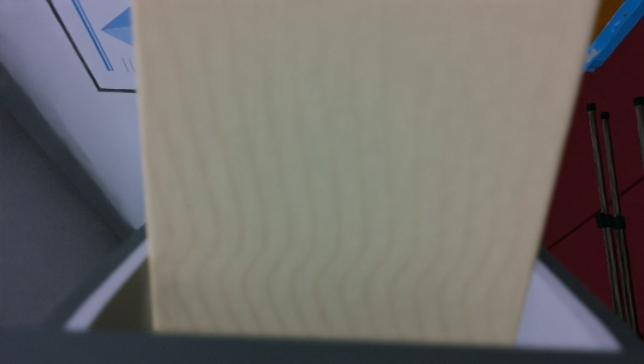

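Emit:
move:
  joints: {"left_gripper_m":0.1}

Emit:
move:
  target: {"side":"left","x":0.24,"y":0.05,"z":0.907,"quat_wxyz":[0.655,-0.270,-0.652,-0.271]}

Emit:
move:
  target: {"side":"left","x":0.18,"y":0.11,"z":0.91,"quat_wxyz":[0.655,-0.270,-0.652,-0.271]}

Emit:
move:
  joints: {"left_shoulder_pitch_rad":0.5,"left_shoulder_roll_rad":0.3,"left_shoulder_yaw_rad":0,"left_elbow_rad":-1.95,"left_forearm_roll_rad":0,"left_wrist_pitch_rad":0,"left_hand_roll_rad":0}
  cameras: ["head_camera"]

Scene clock: 156.40 s.
Joint torques (N m): left_arm=[-17.03 0.13 6.67 -7.16 0.54 -2.47 -0.28] | right_arm=[-23.42 -3.77 -10.87 -17.25 0.74 -8.42 -0.71]
External joint torques (N m): left_arm=[0.18 -1.7 2.05 -0.43 0.04 -0.64 -0.22] | right_arm=[-10.4 1.5 -5.1 -10.07 0.21 -6.64 -0.76]
Wrist force (N): left_arm=[-5.2 1.6 -1.2] | right_arm=[-27.3 2.7 0.1]
Wrist torque (N m): left_arm=[-0.28 -0.10 0.20] | right_arm=[-0.26 1.77 0.72]
Wrist force, peak (N): left_arm=[-11.0 0.4 8.1] | right_arm=[-28.3 3.9 0.0]
move: done
base_odometry: x=-0.140 y=+0.003 heading=+0.002
lidar_m: 0.97 1.21 1.66 3.79 1.26 0.89 0.86 0.90 1.19 3.03 1.36 1.02
base_status: not commanded
joint_positions: torso_squat_rad=+0.500 torso_shift_rad=+0.000 torso_pitch_rad=+0.001 torso_yaw_rad=+0.000 left_shoulder_pitch_rad=-0.555 left_shoulder_roll_rad=+0.256 left_shoulder_yaw_rad=-0.844 left_elbow_rad=-0.742 left_forearm_roll_rad=+0.202 left_wrist_pitch_rad=-0.599 left_hand_roll_rad=+0.415 left_gripper_m=+0.099 right_shoulder_pitch_rad=-0.244 right_shoulder_roll_rad=-0.517 right_shoulder_yaw_rad=+0.747 right_elbow_rad=-1.280 right_forearm_roll_rad=-1.014 right_wrist_pitch_rad=-0.441 right_hand_roll_rad=+0.382 right_gripper_m=+0.074 head_pan_rad=+0.000 head_tilt_rad=+0.750
joint_status: all done
wheel_motors_off: 0
motor_effort: left_wheel=+16(17) right_wheel=-16(17)
chest: x=-0.2276 y=+0.0001 z=+1.2043 quat_wxyz=(+1.000, +0.000, +0.000, +0.000) (m; base frame)
left_hand: x=+0.2862 y=+0.0033 z=+0.9044 quat_wxyz=(+0.656, -0.269, -0.651, -0.271) (m; base frame)
right_hand: x=+0.2739 y=-0.1428 z=+0.9192 quat_wxyz=(+0.696, +0.135, -0.692, +0.136) (m; base frame)
pictures: none

Scene clock: 157.43 s.
Joint torques (N m): left_arm=[-15.18 1.69 8.58 -8.29 0.7 -2.9 -0.32] | right_arm=[-22.91 -5.54 -10.89 -15.98 0.74 -7.75 -0.52]
External joint torques (N m): left_arm=[-0.92 -1.85 2.75 -1.02 0.28 -1.05 -0.26] | right_arm=[-9.86 -0.28 -5.12 -8.79 0.21 -5.97 -0.58]
Wrist force (N): left_arm=[-7.3 1.2 -2.6] | right_arm=[-24.8 2.9 0.1]
Wrist torque (N m): left_arm=[-0.26 -0.09 0.30] | right_arm=[-0.23 1.49 0.56]
Wrist force, peak (N): left_arm=[-32.4 9.2 -5.3] | right_arm=[-29.8 -0.7 0.5]
move: done
base_odometry: x=-0.140 y=+0.003 heading=+0.002
lidar_m: 0.97 1.21 1.66 3.79 1.25 0.89 0.85 0.89 1.20 3.03 1.36 1.00
base_status: not commanded
joint_positions: torso_squat_rad=+0.500 torso_shift_rad=+0.000 torso_pitch_rad=+0.001 torso_yaw_rad=+0.000 left_shoulder_pitch_rad=-0.348 left_shoulder_roll_rad=+0.461 left_shoulder_yaw_rad=-0.831 left_elbow_rad=-1.114 left_forearm_roll_rad=+0.207 left_wrist_pitch_rad=-0.524 left_hand_roll_rad=+0.384 left_gripper_m=+0.099 right_shoulder_pitch_rad=-0.244 right_shoulder_roll_rad=-0.517 right_shoulder_yaw_rad=+0.747 right_elbow_rad=-1.280 right_forearm_roll_rad=-1.014 right_wrist_pitch_rad=-0.441 right_hand_roll_rad=+0.382 right_gripper_m=+0.074 head_pan_rad=+0.000 head_tilt_rad=+0.750
joint_status: all done
wheel_motors_off: 0
motor_effort: left_wheel=+16(17) right_wheel=-14(19)
chest: x=-0.2276 y=+0.0001 z=+1.2043 quat_wxyz=(+1.000, +0.000, +0.000, +0.000) (m; base frame)
left_hand: x=+0.2397 y=+0.0502 z=+0.9066 quat_wxyz=(+0.654, -0.271, -0.652, -0.271) (m; base frame)
left_hand_status: reached (checked arc, planned for 0.7 s): 0 mm and 0.1 deg off.
right_hand: x=+0.2740 y=-0.1425 z=+0.9195 quat_wxyz=(+0.696, +0.135, -0.692, +0.136) (m; base frame)
pictures: none

Scene clock: 158.37 s.
Joint torques (N m): left_arm=[-10.96 4.18 7.94 -7.56 0.58 -2.22 -0.24] | right_arm=[-24.19 -3.84 -11.15 -17.89 0.37 -8.4 -0.9]
External joint torques (N m): left_arm=[-0.34 -1.98 1.66 -0.39 0.17 -0.35 -0.18] | right_arm=[-11.15 1.43 -5.37 -10.71 -0.16 -6.62 -0.95]
Wrist force (N): left_arm=[-6.2 1.7 -1.4] | right_arm=[-27.9 2.8 -0.4]
Wrist torque (N m): left_arm=[-0.32 -0.21 0.23] | right_arm=[-0.33 1.61 0.98]
Wrist force, peak (N): left_arm=[-10.5 0.8 -4.1] | right_arm=[-29.8 0.5 0.0]
move: done
base_odometry: x=-0.140 y=+0.003 heading=+0.002
lidar_m: 0.97 1.19 1.66 3.81 1.27 0.91 0.85 0.90 1.20 3.05 1.36 1.01
base_status: not commanded
joint_positions: torso_squat_rad=+0.500 torso_shift_rad=+0.000 torso_pitch_rad=+0.001 torso_yaw_rad=+0.000 left_shoulder_pitch_rad=-0.135 left_shoulder_roll_rad=+0.667 left_shoulder_yaw_rad=-0.800 left_elbow_rad=-1.384 left_forearm_roll_rad=+0.225 left_wrist_pitch_rad=-0.550 left_hand_roll_rad=+0.359 left_gripper_m=+0.099 right_shoulder_pitch_rad=-0.244 right_shoulder_roll_rad=-0.517 right_shoulder_yaw_rad=+0.747 right_elbow_rad=-1.280 right_forearm_roll_rad=-1.014 right_wrist_pitch_rad=-0.441 right_hand_roll_rad=+0.382 right_gripper_m=+0.074 head_pan_rad=+0.000 head_tilt_rad=+0.750
joint_status: all done
wheel_motors_off: 0
motor_effort: left_wheel=+17(18) right_wheel=-16(18)
chest: x=-0.2276 y=+0.0001 z=+1.2043 quat_wxyz=(+1.000, +0.000, +0.000, +0.000) (m; base frame)
left_hand: x=+0.1799 y=+0.1101 z=+0.9099 quat_wxyz=(+0.655, -0.270, -0.652, -0.271) (m; base frame)
left_hand_status: reached (checked arc, planned for 0.6 s): 0 mm and 0.0 deg off.
right_hand: x=+0.2739 y=-0.1428 z=+0.9191 quat_wxyz=(+0.696, +0.135, -0.692, +0.136) (m; base frame)
pictures: none

Scene clock: 159.80 s.
Joint torques (N m): left_arm=[-3.61 3.52 4.24 -10.07 -0.01 -2.43 0.12] | right_arm=[-24.77 -3.58 -11.25 -18 0.46 -8.44 -0.84]
External joint torques (N m): left_arm=[-0.67 -1.22 0.55 0 -0.07 -0.52 0.17] | right_arm=[-11.73 1.7 -5.47 -10.81 -0.07 -6.66 -0.89]
Wrist force (N): left_arm=[-5.0 -0.1 -1.9] | right_arm=[-28.3 2.3 -0.4]
Wrist torque (N m): left_arm=[-0.20 -0.09 0.20] | right_arm=[-0.34 1.55 0.97]
Wrist force, peak (N): left_arm=[-6.4 2.0 -1.3] | right_arm=[-28.6 3.3 -0.7]
move: done
base_odometry: x=-0.140 y=+0.003 heading=+0.002
lidar_m: 0.98 1.21 1.66 3.80 1.27 0.89 0.85 0.90 1.21 3.04 1.35 1.00
base_status: not commanded
joint_positions: torso_squat_rad=+0.500 torso_shift_rad=+0.000 torso_pitch_rad=+0.001 torso_yaw_rad=+0.000 left_shoulder_pitch_rad=+0.500 left_shoulder_roll_rad=+0.300 left_shoulder_yaw_rad=+0.000 left_elbow_rad=-1.950 left_forearm_roll_rad=+0.000 left_wrist_pitch_rad=+0.000 left_hand_roll_rad=+0.000 left_gripper_m=+0.099 right_shoulder_pitch_rad=-0.244 right_shoulder_roll_rad=-0.517 right_shoulder_yaw_rad=+0.747 right_elbow_rad=-1.280 right_forearm_roll_rad=-1.014 right_wrist_pitch_rad=-0.441 right_hand_roll_rad=+0.382 right_gripper_m=+0.074 head_pan_rad=+0.000 head_tilt_rad=+0.750
joint_status: all done
wheel_motors_off: 0
motor_effort: left_wheel=+18(19) right_wheel=-17(18)
chest: x=-0.2276 y=+0.0000 z=+1.2043 quat_wxyz=(+1.000, +0.000, +0.000, +0.000) (m; base frame)
left_hand: x=+0.1464 y=+0.3329 z=+0.9564 quat_wxyz=(+0.739, +0.122, -0.656, -0.092) (m; base frame)
right_hand: x=+0.2738 y=-0.1429 z=+0.9190 quat_wxyz=(+0.696, +0.135, -0.692, +0.136) (m; base frame)
pictures: head_camera
camera_calibration:
head_camera: T_world_to_cam=[[-0.00288631, -0.9995, -0.0314952, 0.0427476], [-0.639343, 0.0260618, -0.76848, 0.999484], [0.768916, 0.0179181, -0.639098, 1.00061], [0, 0, 0, 1]] pos_world=[-0.130245, -0.00125107, 1.40892]

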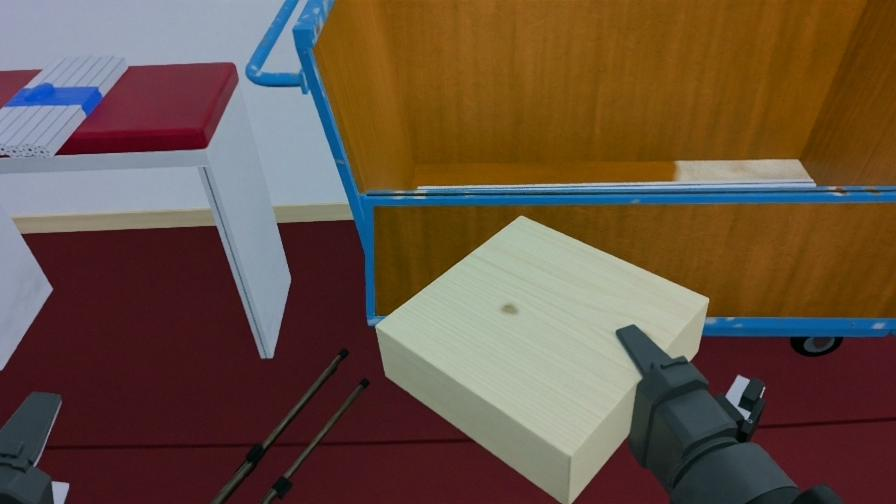

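Emit:
move:
  joints: {"left_shoulder_pitch_rad":0.2,"left_shoulder_roll_rad":0.35,"left_shoulder_yaw_rad":0,"left_elbow_rad":-0.6,"torso_squat_rad":0.9,"torso_shift_rad":0.2,"torso_pitch_rad":0.85,"right_shoulder_pitch_rad":-1.25,"head_tilt_rad":0.3}
  min_time_s: 3.2

Emit:
move:
  joints: {"torso_yaw_rad":0.5,"head_pan_rad":-0.5}
  cameras: ["head_camera"]

Scene clock: 180.07 s.
Joint torques (N m): left_arm=[19.04 5.57 2.31 6.45 -0.05 0.66 0.06] | right_arm=[-30.13 -0.53 -11.05 -19.98 0.45 -8.2 -0.93]
External joint torques (N m): left_arm=[-1.83 -0.76 0.67 0.57 -0.07 -0.15 0.03] | right_arm=[-14.34 2.08 -5.49 -11.99 -0.14 -6.5 -0.98]
Wrist force (N): left_arm=[3.6 -0.4 -7.3] | right_arm=[-27.9 0.5 4.3]
Wrist torque (N m): left_arm=[-0.22 0.32 0.11] | right_arm=[-0.26 1.63 0.99]
Wrist force, peak (N): left_arm=[4.3 0.2 -7.3] | right_arm=[-29.8 1.3 4.9]
move: done
base_odometry: x=-0.140 y=+0.003 heading=+0.002
lidar_m: 0.97 1.19 1.66 3.81 1.26 0.89 0.85 0.90 1.20 3.04 1.36 1.00
base_status: not commanded
joint_positions: torso_squat_rad=+0.900 torso_shift_rad=+0.200 torso_pitch_rad=+0.851 torso_yaw_rad=+0.000 left_shoulder_pitch_rad=+0.200 left_shoulder_roll_rad=+0.350 left_shoulder_yaw_rad=+0.000 left_elbow_rad=-0.600 left_forearm_roll_rad=+0.000 left_wrist_pitch_rad=+0.000 left_hand_roll_rad=+0.000 left_gripper_m=+0.099 right_shoulder_pitch_rad=-1.246 right_shoulder_roll_rad=-0.517 right_shoulder_yaw_rad=+0.747 right_elbow_rad=-1.280 right_forearm_roll_rad=-1.014 right_wrist_pitch_rad=-0.441 right_hand_roll_rad=+0.382 right_gripper_m=+0.074 head_pan_rad=+0.000 head_tilt_rad=+0.300
joint_status: all done
wheel_motors_off: 0
motor_effort: left_wheel=+9(20) right_wheel=-10(17)
chest: x=+0.0914 y=+0.0001 z=+0.9109 quat_wxyz=(+0.911, +0.000, +0.413, +0.000) (m; base frame)
left_hand: x=-0.2792 y=+0.4726 z=+0.4048 quat_wxyz=(+0.960, +0.141, +0.220, -0.102) (m; base frame)
right_hand: x=+0.6332 y=+0.0517 z=+0.6719 quat_wxyz=(+0.622, +0.277, -0.705, +0.198) (m; base frame)
pictures: none

Scene clock: 181.70 s.
Joint torques (N m): left_arm=[16.16 13.11 4.72 5.14 -0.01 0.54 0.08] | right_arm=[-33.07 11.01 -9.07 -21.98 0.93 -6.6 -1]
External joint torques (N m): left_arm=[-2.2 -2.61 0.83 -0.18 -0.07 -0.21 0.05] | right_arm=[-14.34 6.03 -5.51 -12.61 0.21 -5.31 -1.05]
Wrist force (N): left_arm=[3.2 -2.2 -5.9] | right_arm=[-24.6 -5.7 11.8]
Wrist torque (N m): left_arm=[-0.08 0.27 0.09] | right_arm=[-0.35 1.41 0.88]
Wrist force, peak (N): left_arm=[5.1 -0.1 -7.4] | right_arm=[-27.8 -3.5 6.9]
move: done
base_odometry: x=-0.140 y=+0.003 heading=+0.002
lidar_m: 0.98 1.21 1.67 3.80 1.25 0.89 0.84 0.89 1.21 3.04 1.36 1.00
base_status: not commanded
joint_positions: torso_squat_rad=+0.900 torso_shift_rad=+0.200 torso_pitch_rad=+0.851 torso_yaw_rad=+0.500 left_shoulder_pitch_rad=+0.200 left_shoulder_roll_rad=+0.350 left_shoulder_yaw_rad=+0.000 left_elbow_rad=-0.600 left_forearm_roll_rad=+0.000 left_wrist_pitch_rad=+0.000 left_hand_roll_rad=+0.000 left_gripper_m=+0.099 right_shoulder_pitch_rad=-1.247 right_shoulder_roll_rad=-0.518 right_shoulder_yaw_rad=+0.747 right_elbow_rad=-1.280 right_forearm_roll_rad=-1.014 right_wrist_pitch_rad=-0.441 right_hand_roll_rad=+0.382 right_gripper_m=+0.074 head_pan_rad=-0.500 head_tilt_rad=+0.300
joint_status: all done
wheel_motors_off: 0
motor_effort: left_wheel=+10(11) right_wheel=-10(11)
chest: x=+0.0914 y=+0.0002 z=+0.9109 quat_wxyz=(+0.882, +0.102, +0.400, +0.225) (m; base frame)
left_hand: x=-0.4396 y=+0.4803 z=+0.5878 quat_wxyz=(+0.920, +0.279, +0.256, +0.099) (m; base frame)
right_hand: x=+0.5739 y=+0.3025 z=+0.7397 quat_wxyz=(+0.519, +0.498, -0.675, +0.162) (m; base frame)
pictures: head_camera
camera_calibration:
head_camera: T_world_to_cam=[[-0.0149363, -0.999512, -0.0274298, 0.0418246], [-0.888356, 0.0258559, -0.458426, 0.748877], [0.458912, 0.0175203, -0.888309, 0.74154], [0, 0, 0, 1]] pos_world=[0.325593, 0.00944932, 1.00317]

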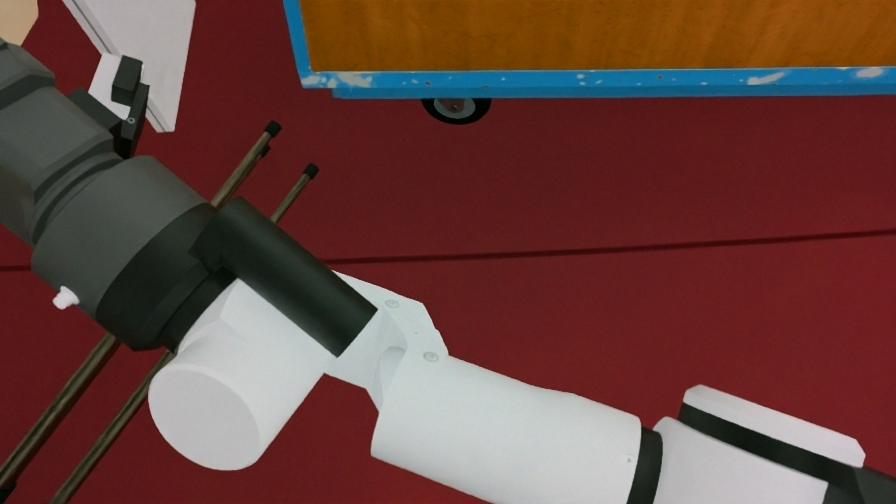

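Emit:
move:
  target: {"side":"right","x":0.45,"y":0.1,"z":0.78,"quat_wxyz":[0.579,0.406,-0.406,0.579]}

Emit:
move:
  target: {"side":"right","x":0.37,"y":-0.11,"z":0.80,"quat_wxyz":[0.579,0.406,-0.406,0.579]}
  cameras: ["head_camera"]

Scene clock: 184.70 s.
Joint torques (N m): left_arm=[17.17 13.31 4.65 5.4 0.07 0.53 0.06] | right_arm=[-19.61 -2.41 -17.29 -5.13 -1.04 -8.61 -1.03]
External joint torques (N m): left_arm=[-1.18 -2.41 0.76 0.09 0.02 -0.22 0.03] | right_arm=[-8.93 5.31 -8.56 -2.68 -1.27 -6.79 -1.07]
Wrist force (N): left_arm=[3.6 -2.4 -6.1] | right_arm=[-25.8 2.3 -9.1]
Wrist torque (N m): left_arm=[-0.06 0.34 0.09] | right_arm=[-0.66 1.50 1.07]
Wrist force, peak (N): left_arm=[3.8 -2.4 -6.8] | right_arm=[-35.7 6.0 -6.3]
move: done
base_odometry: x=-0.140 y=+0.003 heading=+0.002
lidar_m: 0.97 1.21 1.66 3.79 1.25 0.90 0.85 0.89 1.21 3.03 1.37 1.01
base_status: not commanded
joint_positions: torso_squat_rad=+0.900 torso_shift_rad=+0.200 torso_pitch_rad=+0.851 torso_yaw_rad=+0.500 left_shoulder_pitch_rad=+0.200 left_shoulder_roll_rad=+0.350 left_shoulder_yaw_rad=+0.000 left_elbow_rad=-0.600 left_forearm_roll_rad=+0.000 left_wrist_pitch_rad=+0.000 left_hand_roll_rad=+0.000 left_gripper_m=+0.099 right_shoulder_pitch_rad=-1.227 right_shoulder_roll_rad=-1.629 right_shoulder_yaw_rad=+0.489 right_elbow_rad=-2.436 right_forearm_roll_rad=-1.371 right_wrist_pitch_rad=+0.658 right_hand_roll_rad=+0.010 right_gripper_m=+0.074 head_pan_rad=-0.500 head_tilt_rad=+0.300
joint_status: all done
wheel_motors_off: 0
motor_effort: left_wheel=+9(13) right_wheel=-8(13)
chest: x=+0.0912 y=+0.0001 z=+0.9110 quat_wxyz=(+0.883, +0.102, +0.400, +0.225) (m; base frame)
left_hand: x=-0.4396 y=+0.4803 z=+0.5877 quat_wxyz=(+0.920, +0.279, +0.255, +0.099) (m; base frame)
right_hand: x=+0.4498 y=+0.0995 z=+0.7782 quat_wxyz=(+0.580, +0.405, -0.404, +0.579) (m; base frame)
right_hand_status: reached (checked arc, planned for 1.5 s): 2 mm and 0.3 deg off.
pictures: none

Scene clock: 186.87 s.
Joint torques (N m): left_arm=[16.82 13.39 4.7 5.13 -0.09 0.54 -0.03] | right_arm=[0.87 -1.01 -7.03 -0.27 -7.32 -1.23 -1.34]
External joint torques (N m): left_arm=[-1.53 -2.34 0.81 -0.18 -0.15 -0.21 -0.06] | right_arm=[-3.64 1.26 -0.66 -0.35 -6.06 -0.74 -1.39]
Wrist force (N): left_arm=[3.4 -2.1 -6.3] | right_arm=[-25.2 3.0 -8.9]
Wrist torque (N m): left_arm=[-0.06 0.32 0.12] | right_arm=[-0.63 1.47 0.93]
Wrist force, peak (N): left_arm=[3.9 -2.6 -6.6] | right_arm=[-25.4 3.2 -15.6]
move: done
base_odometry: x=-0.140 y=+0.003 heading=+0.002
lidar_m: 0.97 1.21 1.67 3.79 1.26 0.89 0.85 0.89 1.19 3.04 1.37 1.00
base_status: not commanded
joint_positions: torso_squat_rad=+0.900 torso_shift_rad=+0.200 torso_pitch_rad=+0.851 torso_yaw_rad=+0.500 left_shoulder_pitch_rad=+0.200 left_shoulder_roll_rad=+0.350 left_shoulder_yaw_rad=+0.000 left_elbow_rad=-0.600 left_forearm_roll_rad=+0.000 left_wrist_pitch_rad=+0.000 left_hand_roll_rad=+0.000 left_gripper_m=+0.099 right_shoulder_pitch_rad=-2.136 right_shoulder_roll_rad=-2.890 right_shoulder_yaw_rad=+1.432 right_elbow_rad=-2.614 right_forearm_roll_rad=-2.744 right_wrist_pitch_rad=+0.910 right_hand_roll_rad=+1.386 right_gripper_m=+0.074 head_pan_rad=-0.500 head_tilt_rad=+0.300
joint_status: all done
wheel_motors_off: 0
motor_effort: left_wheel=+9(10) right_wheel=-9(12)
chest: x=+0.0912 y=+0.0001 z=+0.9110 quat_wxyz=(+0.883, +0.102, +0.400, +0.225) (m; base frame)
left_hand: x=-0.4396 y=+0.4803 z=+0.5877 quat_wxyz=(+0.920, +0.279, +0.255, +0.099) (m; base frame)
right_hand: x=+0.3697 y=-0.1094 z=+0.7999 quat_wxyz=(+0.581, +0.404, -0.402, +0.581) (m; base frame)
right_hand_status: reached (checked arc, planned for 1.6 s): 1 mm and 0.6 deg off.
pictures: head_camera
camera_calibration:
head_camera: T_world_to_cam=[[-0.014968, -0.999501, -0.0277978, 0.0420064], [-0.888133, 0.0260615, -0.458848, 0.749143], [0.459343, 0.0178201, -0.88808, 0.741438], [0, 0, 0, 1]] pos_world=[0.325392, 0.00924918, 1.00337]

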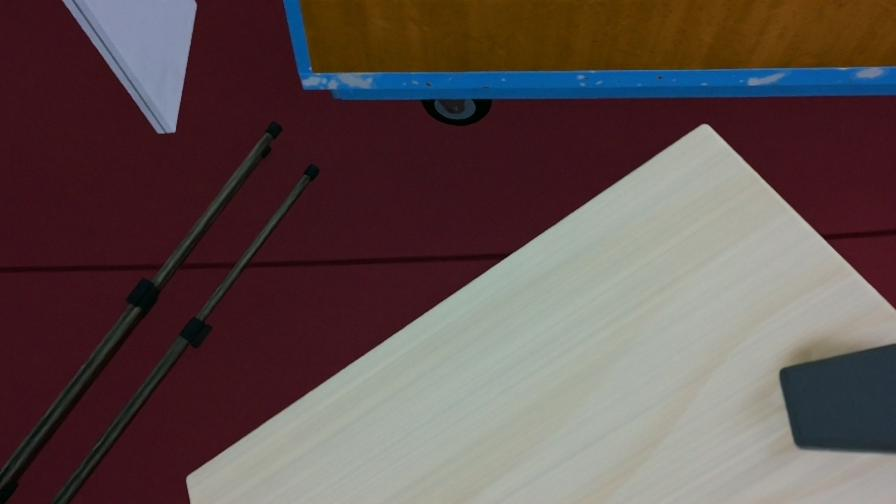

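Emit:
move:
  joints: {"right_shoulder_pitch_rad":-1.227,"right_shoulder_roll_rad":-1.629,"right_shoulder_yaw_rad":0.489,"right_elbow_rad":-2.436,"right_forearm_roll_rad":-1.371,"right_wrist_pitch_rad":0.658,"right_hand_roll_rad":0.01}
  min_time_s: 2.5

Emit:
move:
  joints: {"torso_yaw_rad":0,"torso_pitch_rad":0,"torso_shift_rad":0,"torso_squat_rad":0.3,"head_pan_rad":0,"head_tilt_rad":0.75,"right_shoulder_pitch_rad":-0.3,"right_shoulder_roll_rad":-0.5,"right_shoulder_yaw_rad":0,"right_elbow_rad":-1.4,"right_forearm_roll_rad":0,"right_wrist_pitch_rad":0.9,"right_hand_roll_rad":0}
  min_time_s: 3.5
  cameras: ["head_camera","right_wrist_camera"]

Scene clock: 198.43 s.
Joint torques (N m): left_arm=[16.73 13.05 4.71 5.17 0.01 0.59 0.03] | right_arm=[-17.78 -2.14 -16.41 -5.33 -1.24 -8.19 -0.93]
External joint torques (N m): left_arm=[-1.62 -2.67 0.81 -0.14 -0.05 -0.16 0] | right_arm=[-7.11 5.6 -7.68 -2.83 -1.45 -6.37 -0.97]
Wrist force (N): left_arm=[3.7 -2.4 -6.0] | right_arm=[-25.0 1.5 -8.9]
Wrist torque (N m): left_arm=[-0.11 0.32 0.07] | right_arm=[-0.78 1.47 1.05]
Wrist force, peak (N): left_arm=[4.2 -2.7 -6.8] | right_arm=[-27.1 3.3 -8.6]
move: done
base_odometry: x=-0.140 y=+0.003 heading=+0.002
lidar_m: 0.98 1.21 1.67 3.80 1.25 0.88 0.84 0.89 1.21 3.04 1.37 1.00
base_status: not commanded
joint_positions: torso_squat_rad=+0.900 torso_shift_rad=+0.200 torso_pitch_rad=+0.851 torso_yaw_rad=+0.500 left_shoulder_pitch_rad=+0.200 left_shoulder_roll_rad=+0.350 left_shoulder_yaw_rad=+0.000 left_elbow_rad=-0.600 left_forearm_roll_rad=+0.000 left_wrist_pitch_rad=+0.000 left_hand_roll_rad=+0.000 left_gripper_m=+0.099 right_shoulder_pitch_rad=-1.225 right_shoulder_roll_rad=-1.630 right_shoulder_yaw_rad=+0.491 right_elbow_rad=-2.435 right_forearm_roll_rad=-1.371 right_wrist_pitch_rad=+0.660 right_hand_roll_rad=+0.010 right_gripper_m=+0.074 head_pan_rad=-0.500 head_tilt_rad=+0.300
joint_status: all done
wheel_motors_off: 0
motor_effort: left_wheel=+9(10) right_wheel=-10(11)
chest: x=+0.0912 y=+0.0001 z=+0.9110 quat_wxyz=(+0.883, +0.102, +0.400, +0.225) (m; base frame)
left_hand: x=-0.4396 y=+0.4803 z=+0.5877 quat_wxyz=(+0.920, +0.279, +0.255, +0.099) (m; base frame)
right_hand: x=+0.4501 y=+0.0990 z=+0.7767 quat_wxyz=(+0.581, +0.404, -0.403, +0.580) (m; base frame)
pictures: none

Scene clock: 202.27 s.
Joint torques (N m): left_arm=[-0.94 7.72 2.73 -2.86 -0.09 -1.01 0.01] | right_arm=[-28.33 -15.78 -10.27 -19.44 2.36 -5.57 -1.02]
External joint torques (N m): left_arm=[-0.02 -1.94 0.39 0.05 -0.13 -0.18 0.02] | right_arm=[-12.85 -4.72 -5.42 -10.78 1.45 -4.3 -1.04]
Wrist force (N): left_arm=[-2.2 -0.2 -6.8] | right_arm=[-16.6 16.0 -16.8]
Wrist torque (N m): left_arm=[-0.22 0.01 0.15] | right_arm=[-0.23 1.01 0.67]
Wrist force, peak (N): left_arm=[-0.2 -1.6 -8.5] | right_arm=[-20.2 15.1 -16.1]
move: done
base_odometry: x=-0.140 y=+0.003 heading=+0.002
lidar_m: 0.96 1.22 1.66 3.80 1.26 0.90 0.85 0.89 1.21 3.03 1.36 1.00
base_status: not commanded
joint_positions: torso_squat_rad=+0.300 torso_shift_rad=+0.000 torso_pitch_rad=+0.001 torso_yaw_rad=+0.000 left_shoulder_pitch_rad=+0.200 left_shoulder_roll_rad=+0.350 left_shoulder_yaw_rad=+0.000 left_elbow_rad=-0.600 left_forearm_roll_rad=+0.000 left_wrist_pitch_rad=+0.000 left_hand_roll_rad=+0.000 left_gripper_m=+0.099 right_shoulder_pitch_rad=-0.297 right_shoulder_roll_rad=-0.499 right_shoulder_yaw_rad=+0.001 right_elbow_rad=-1.397 right_forearm_roll_rad=+0.000 right_wrist_pitch_rad=+0.901 right_hand_roll_rad=+0.000 right_gripper_m=+0.074 head_pan_rad=+0.000 head_tilt_rad=+0.750
joint_status: all done
wheel_motors_off: 0
motor_effort: left_wheel=+13(14) right_wheel=-12(13)
chest: x=-0.2276 y=-0.0001 z=+1.2587 quat_wxyz=(+1.000, +0.000, +0.000, +0.000) (m; base frame)
left_hand: x=-0.0915 y=+0.4728 z=+0.6466 quat_wxyz=(+0.965, +0.171, -0.195, -0.035) (m; base frame)
right_hand: x=+0.3030 y=-0.4374 z=+0.9809 quat_wxyz=(+0.893, -0.233, -0.377, +0.075) (m; base frame)
pictures: head_camera, right_wrist_camera
camera_calibration:
head_camera: T_world_to_cam=[[-0.00300822, -0.99949, -0.0317905, 0.044578], [-0.639348, 0.0263666, -0.768465, 1.04128], [0.768912, 0.0180135, -0.639101, 1.03538], [0, 0, 0, 1]] pos_world=[-0.130245, -0.0015504, 1.46331]
right_wrist_camera: T_world_to_cam=[[-0.685824, -0.344322, -0.641161, 0.684813], [-0.350241, 0.928422, -0.123952, 0.660863], [0.637947, 0.139552, -0.75733, 0.682841], [0, 0, 0, 1]] pos_world=[0.265505, -0.473055, 1.03813]

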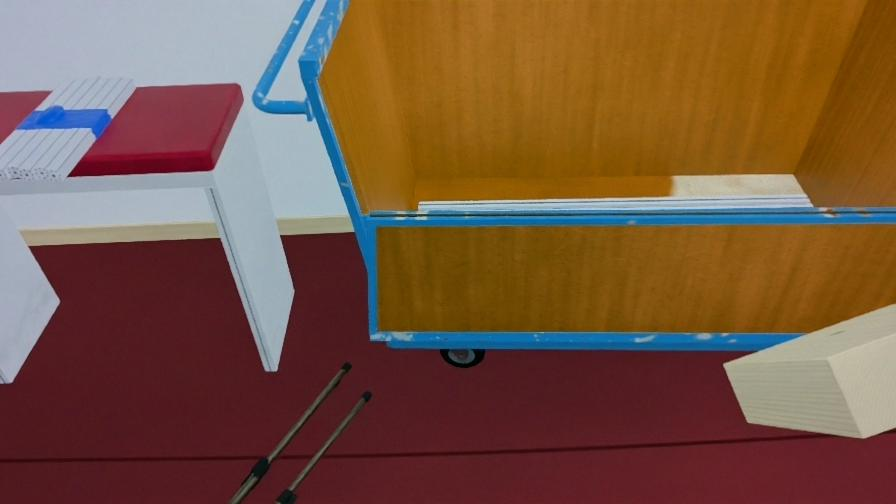

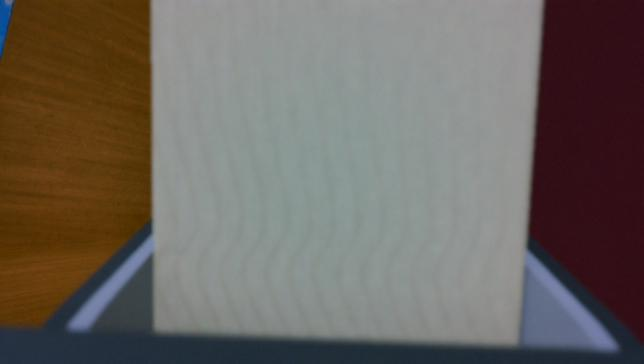

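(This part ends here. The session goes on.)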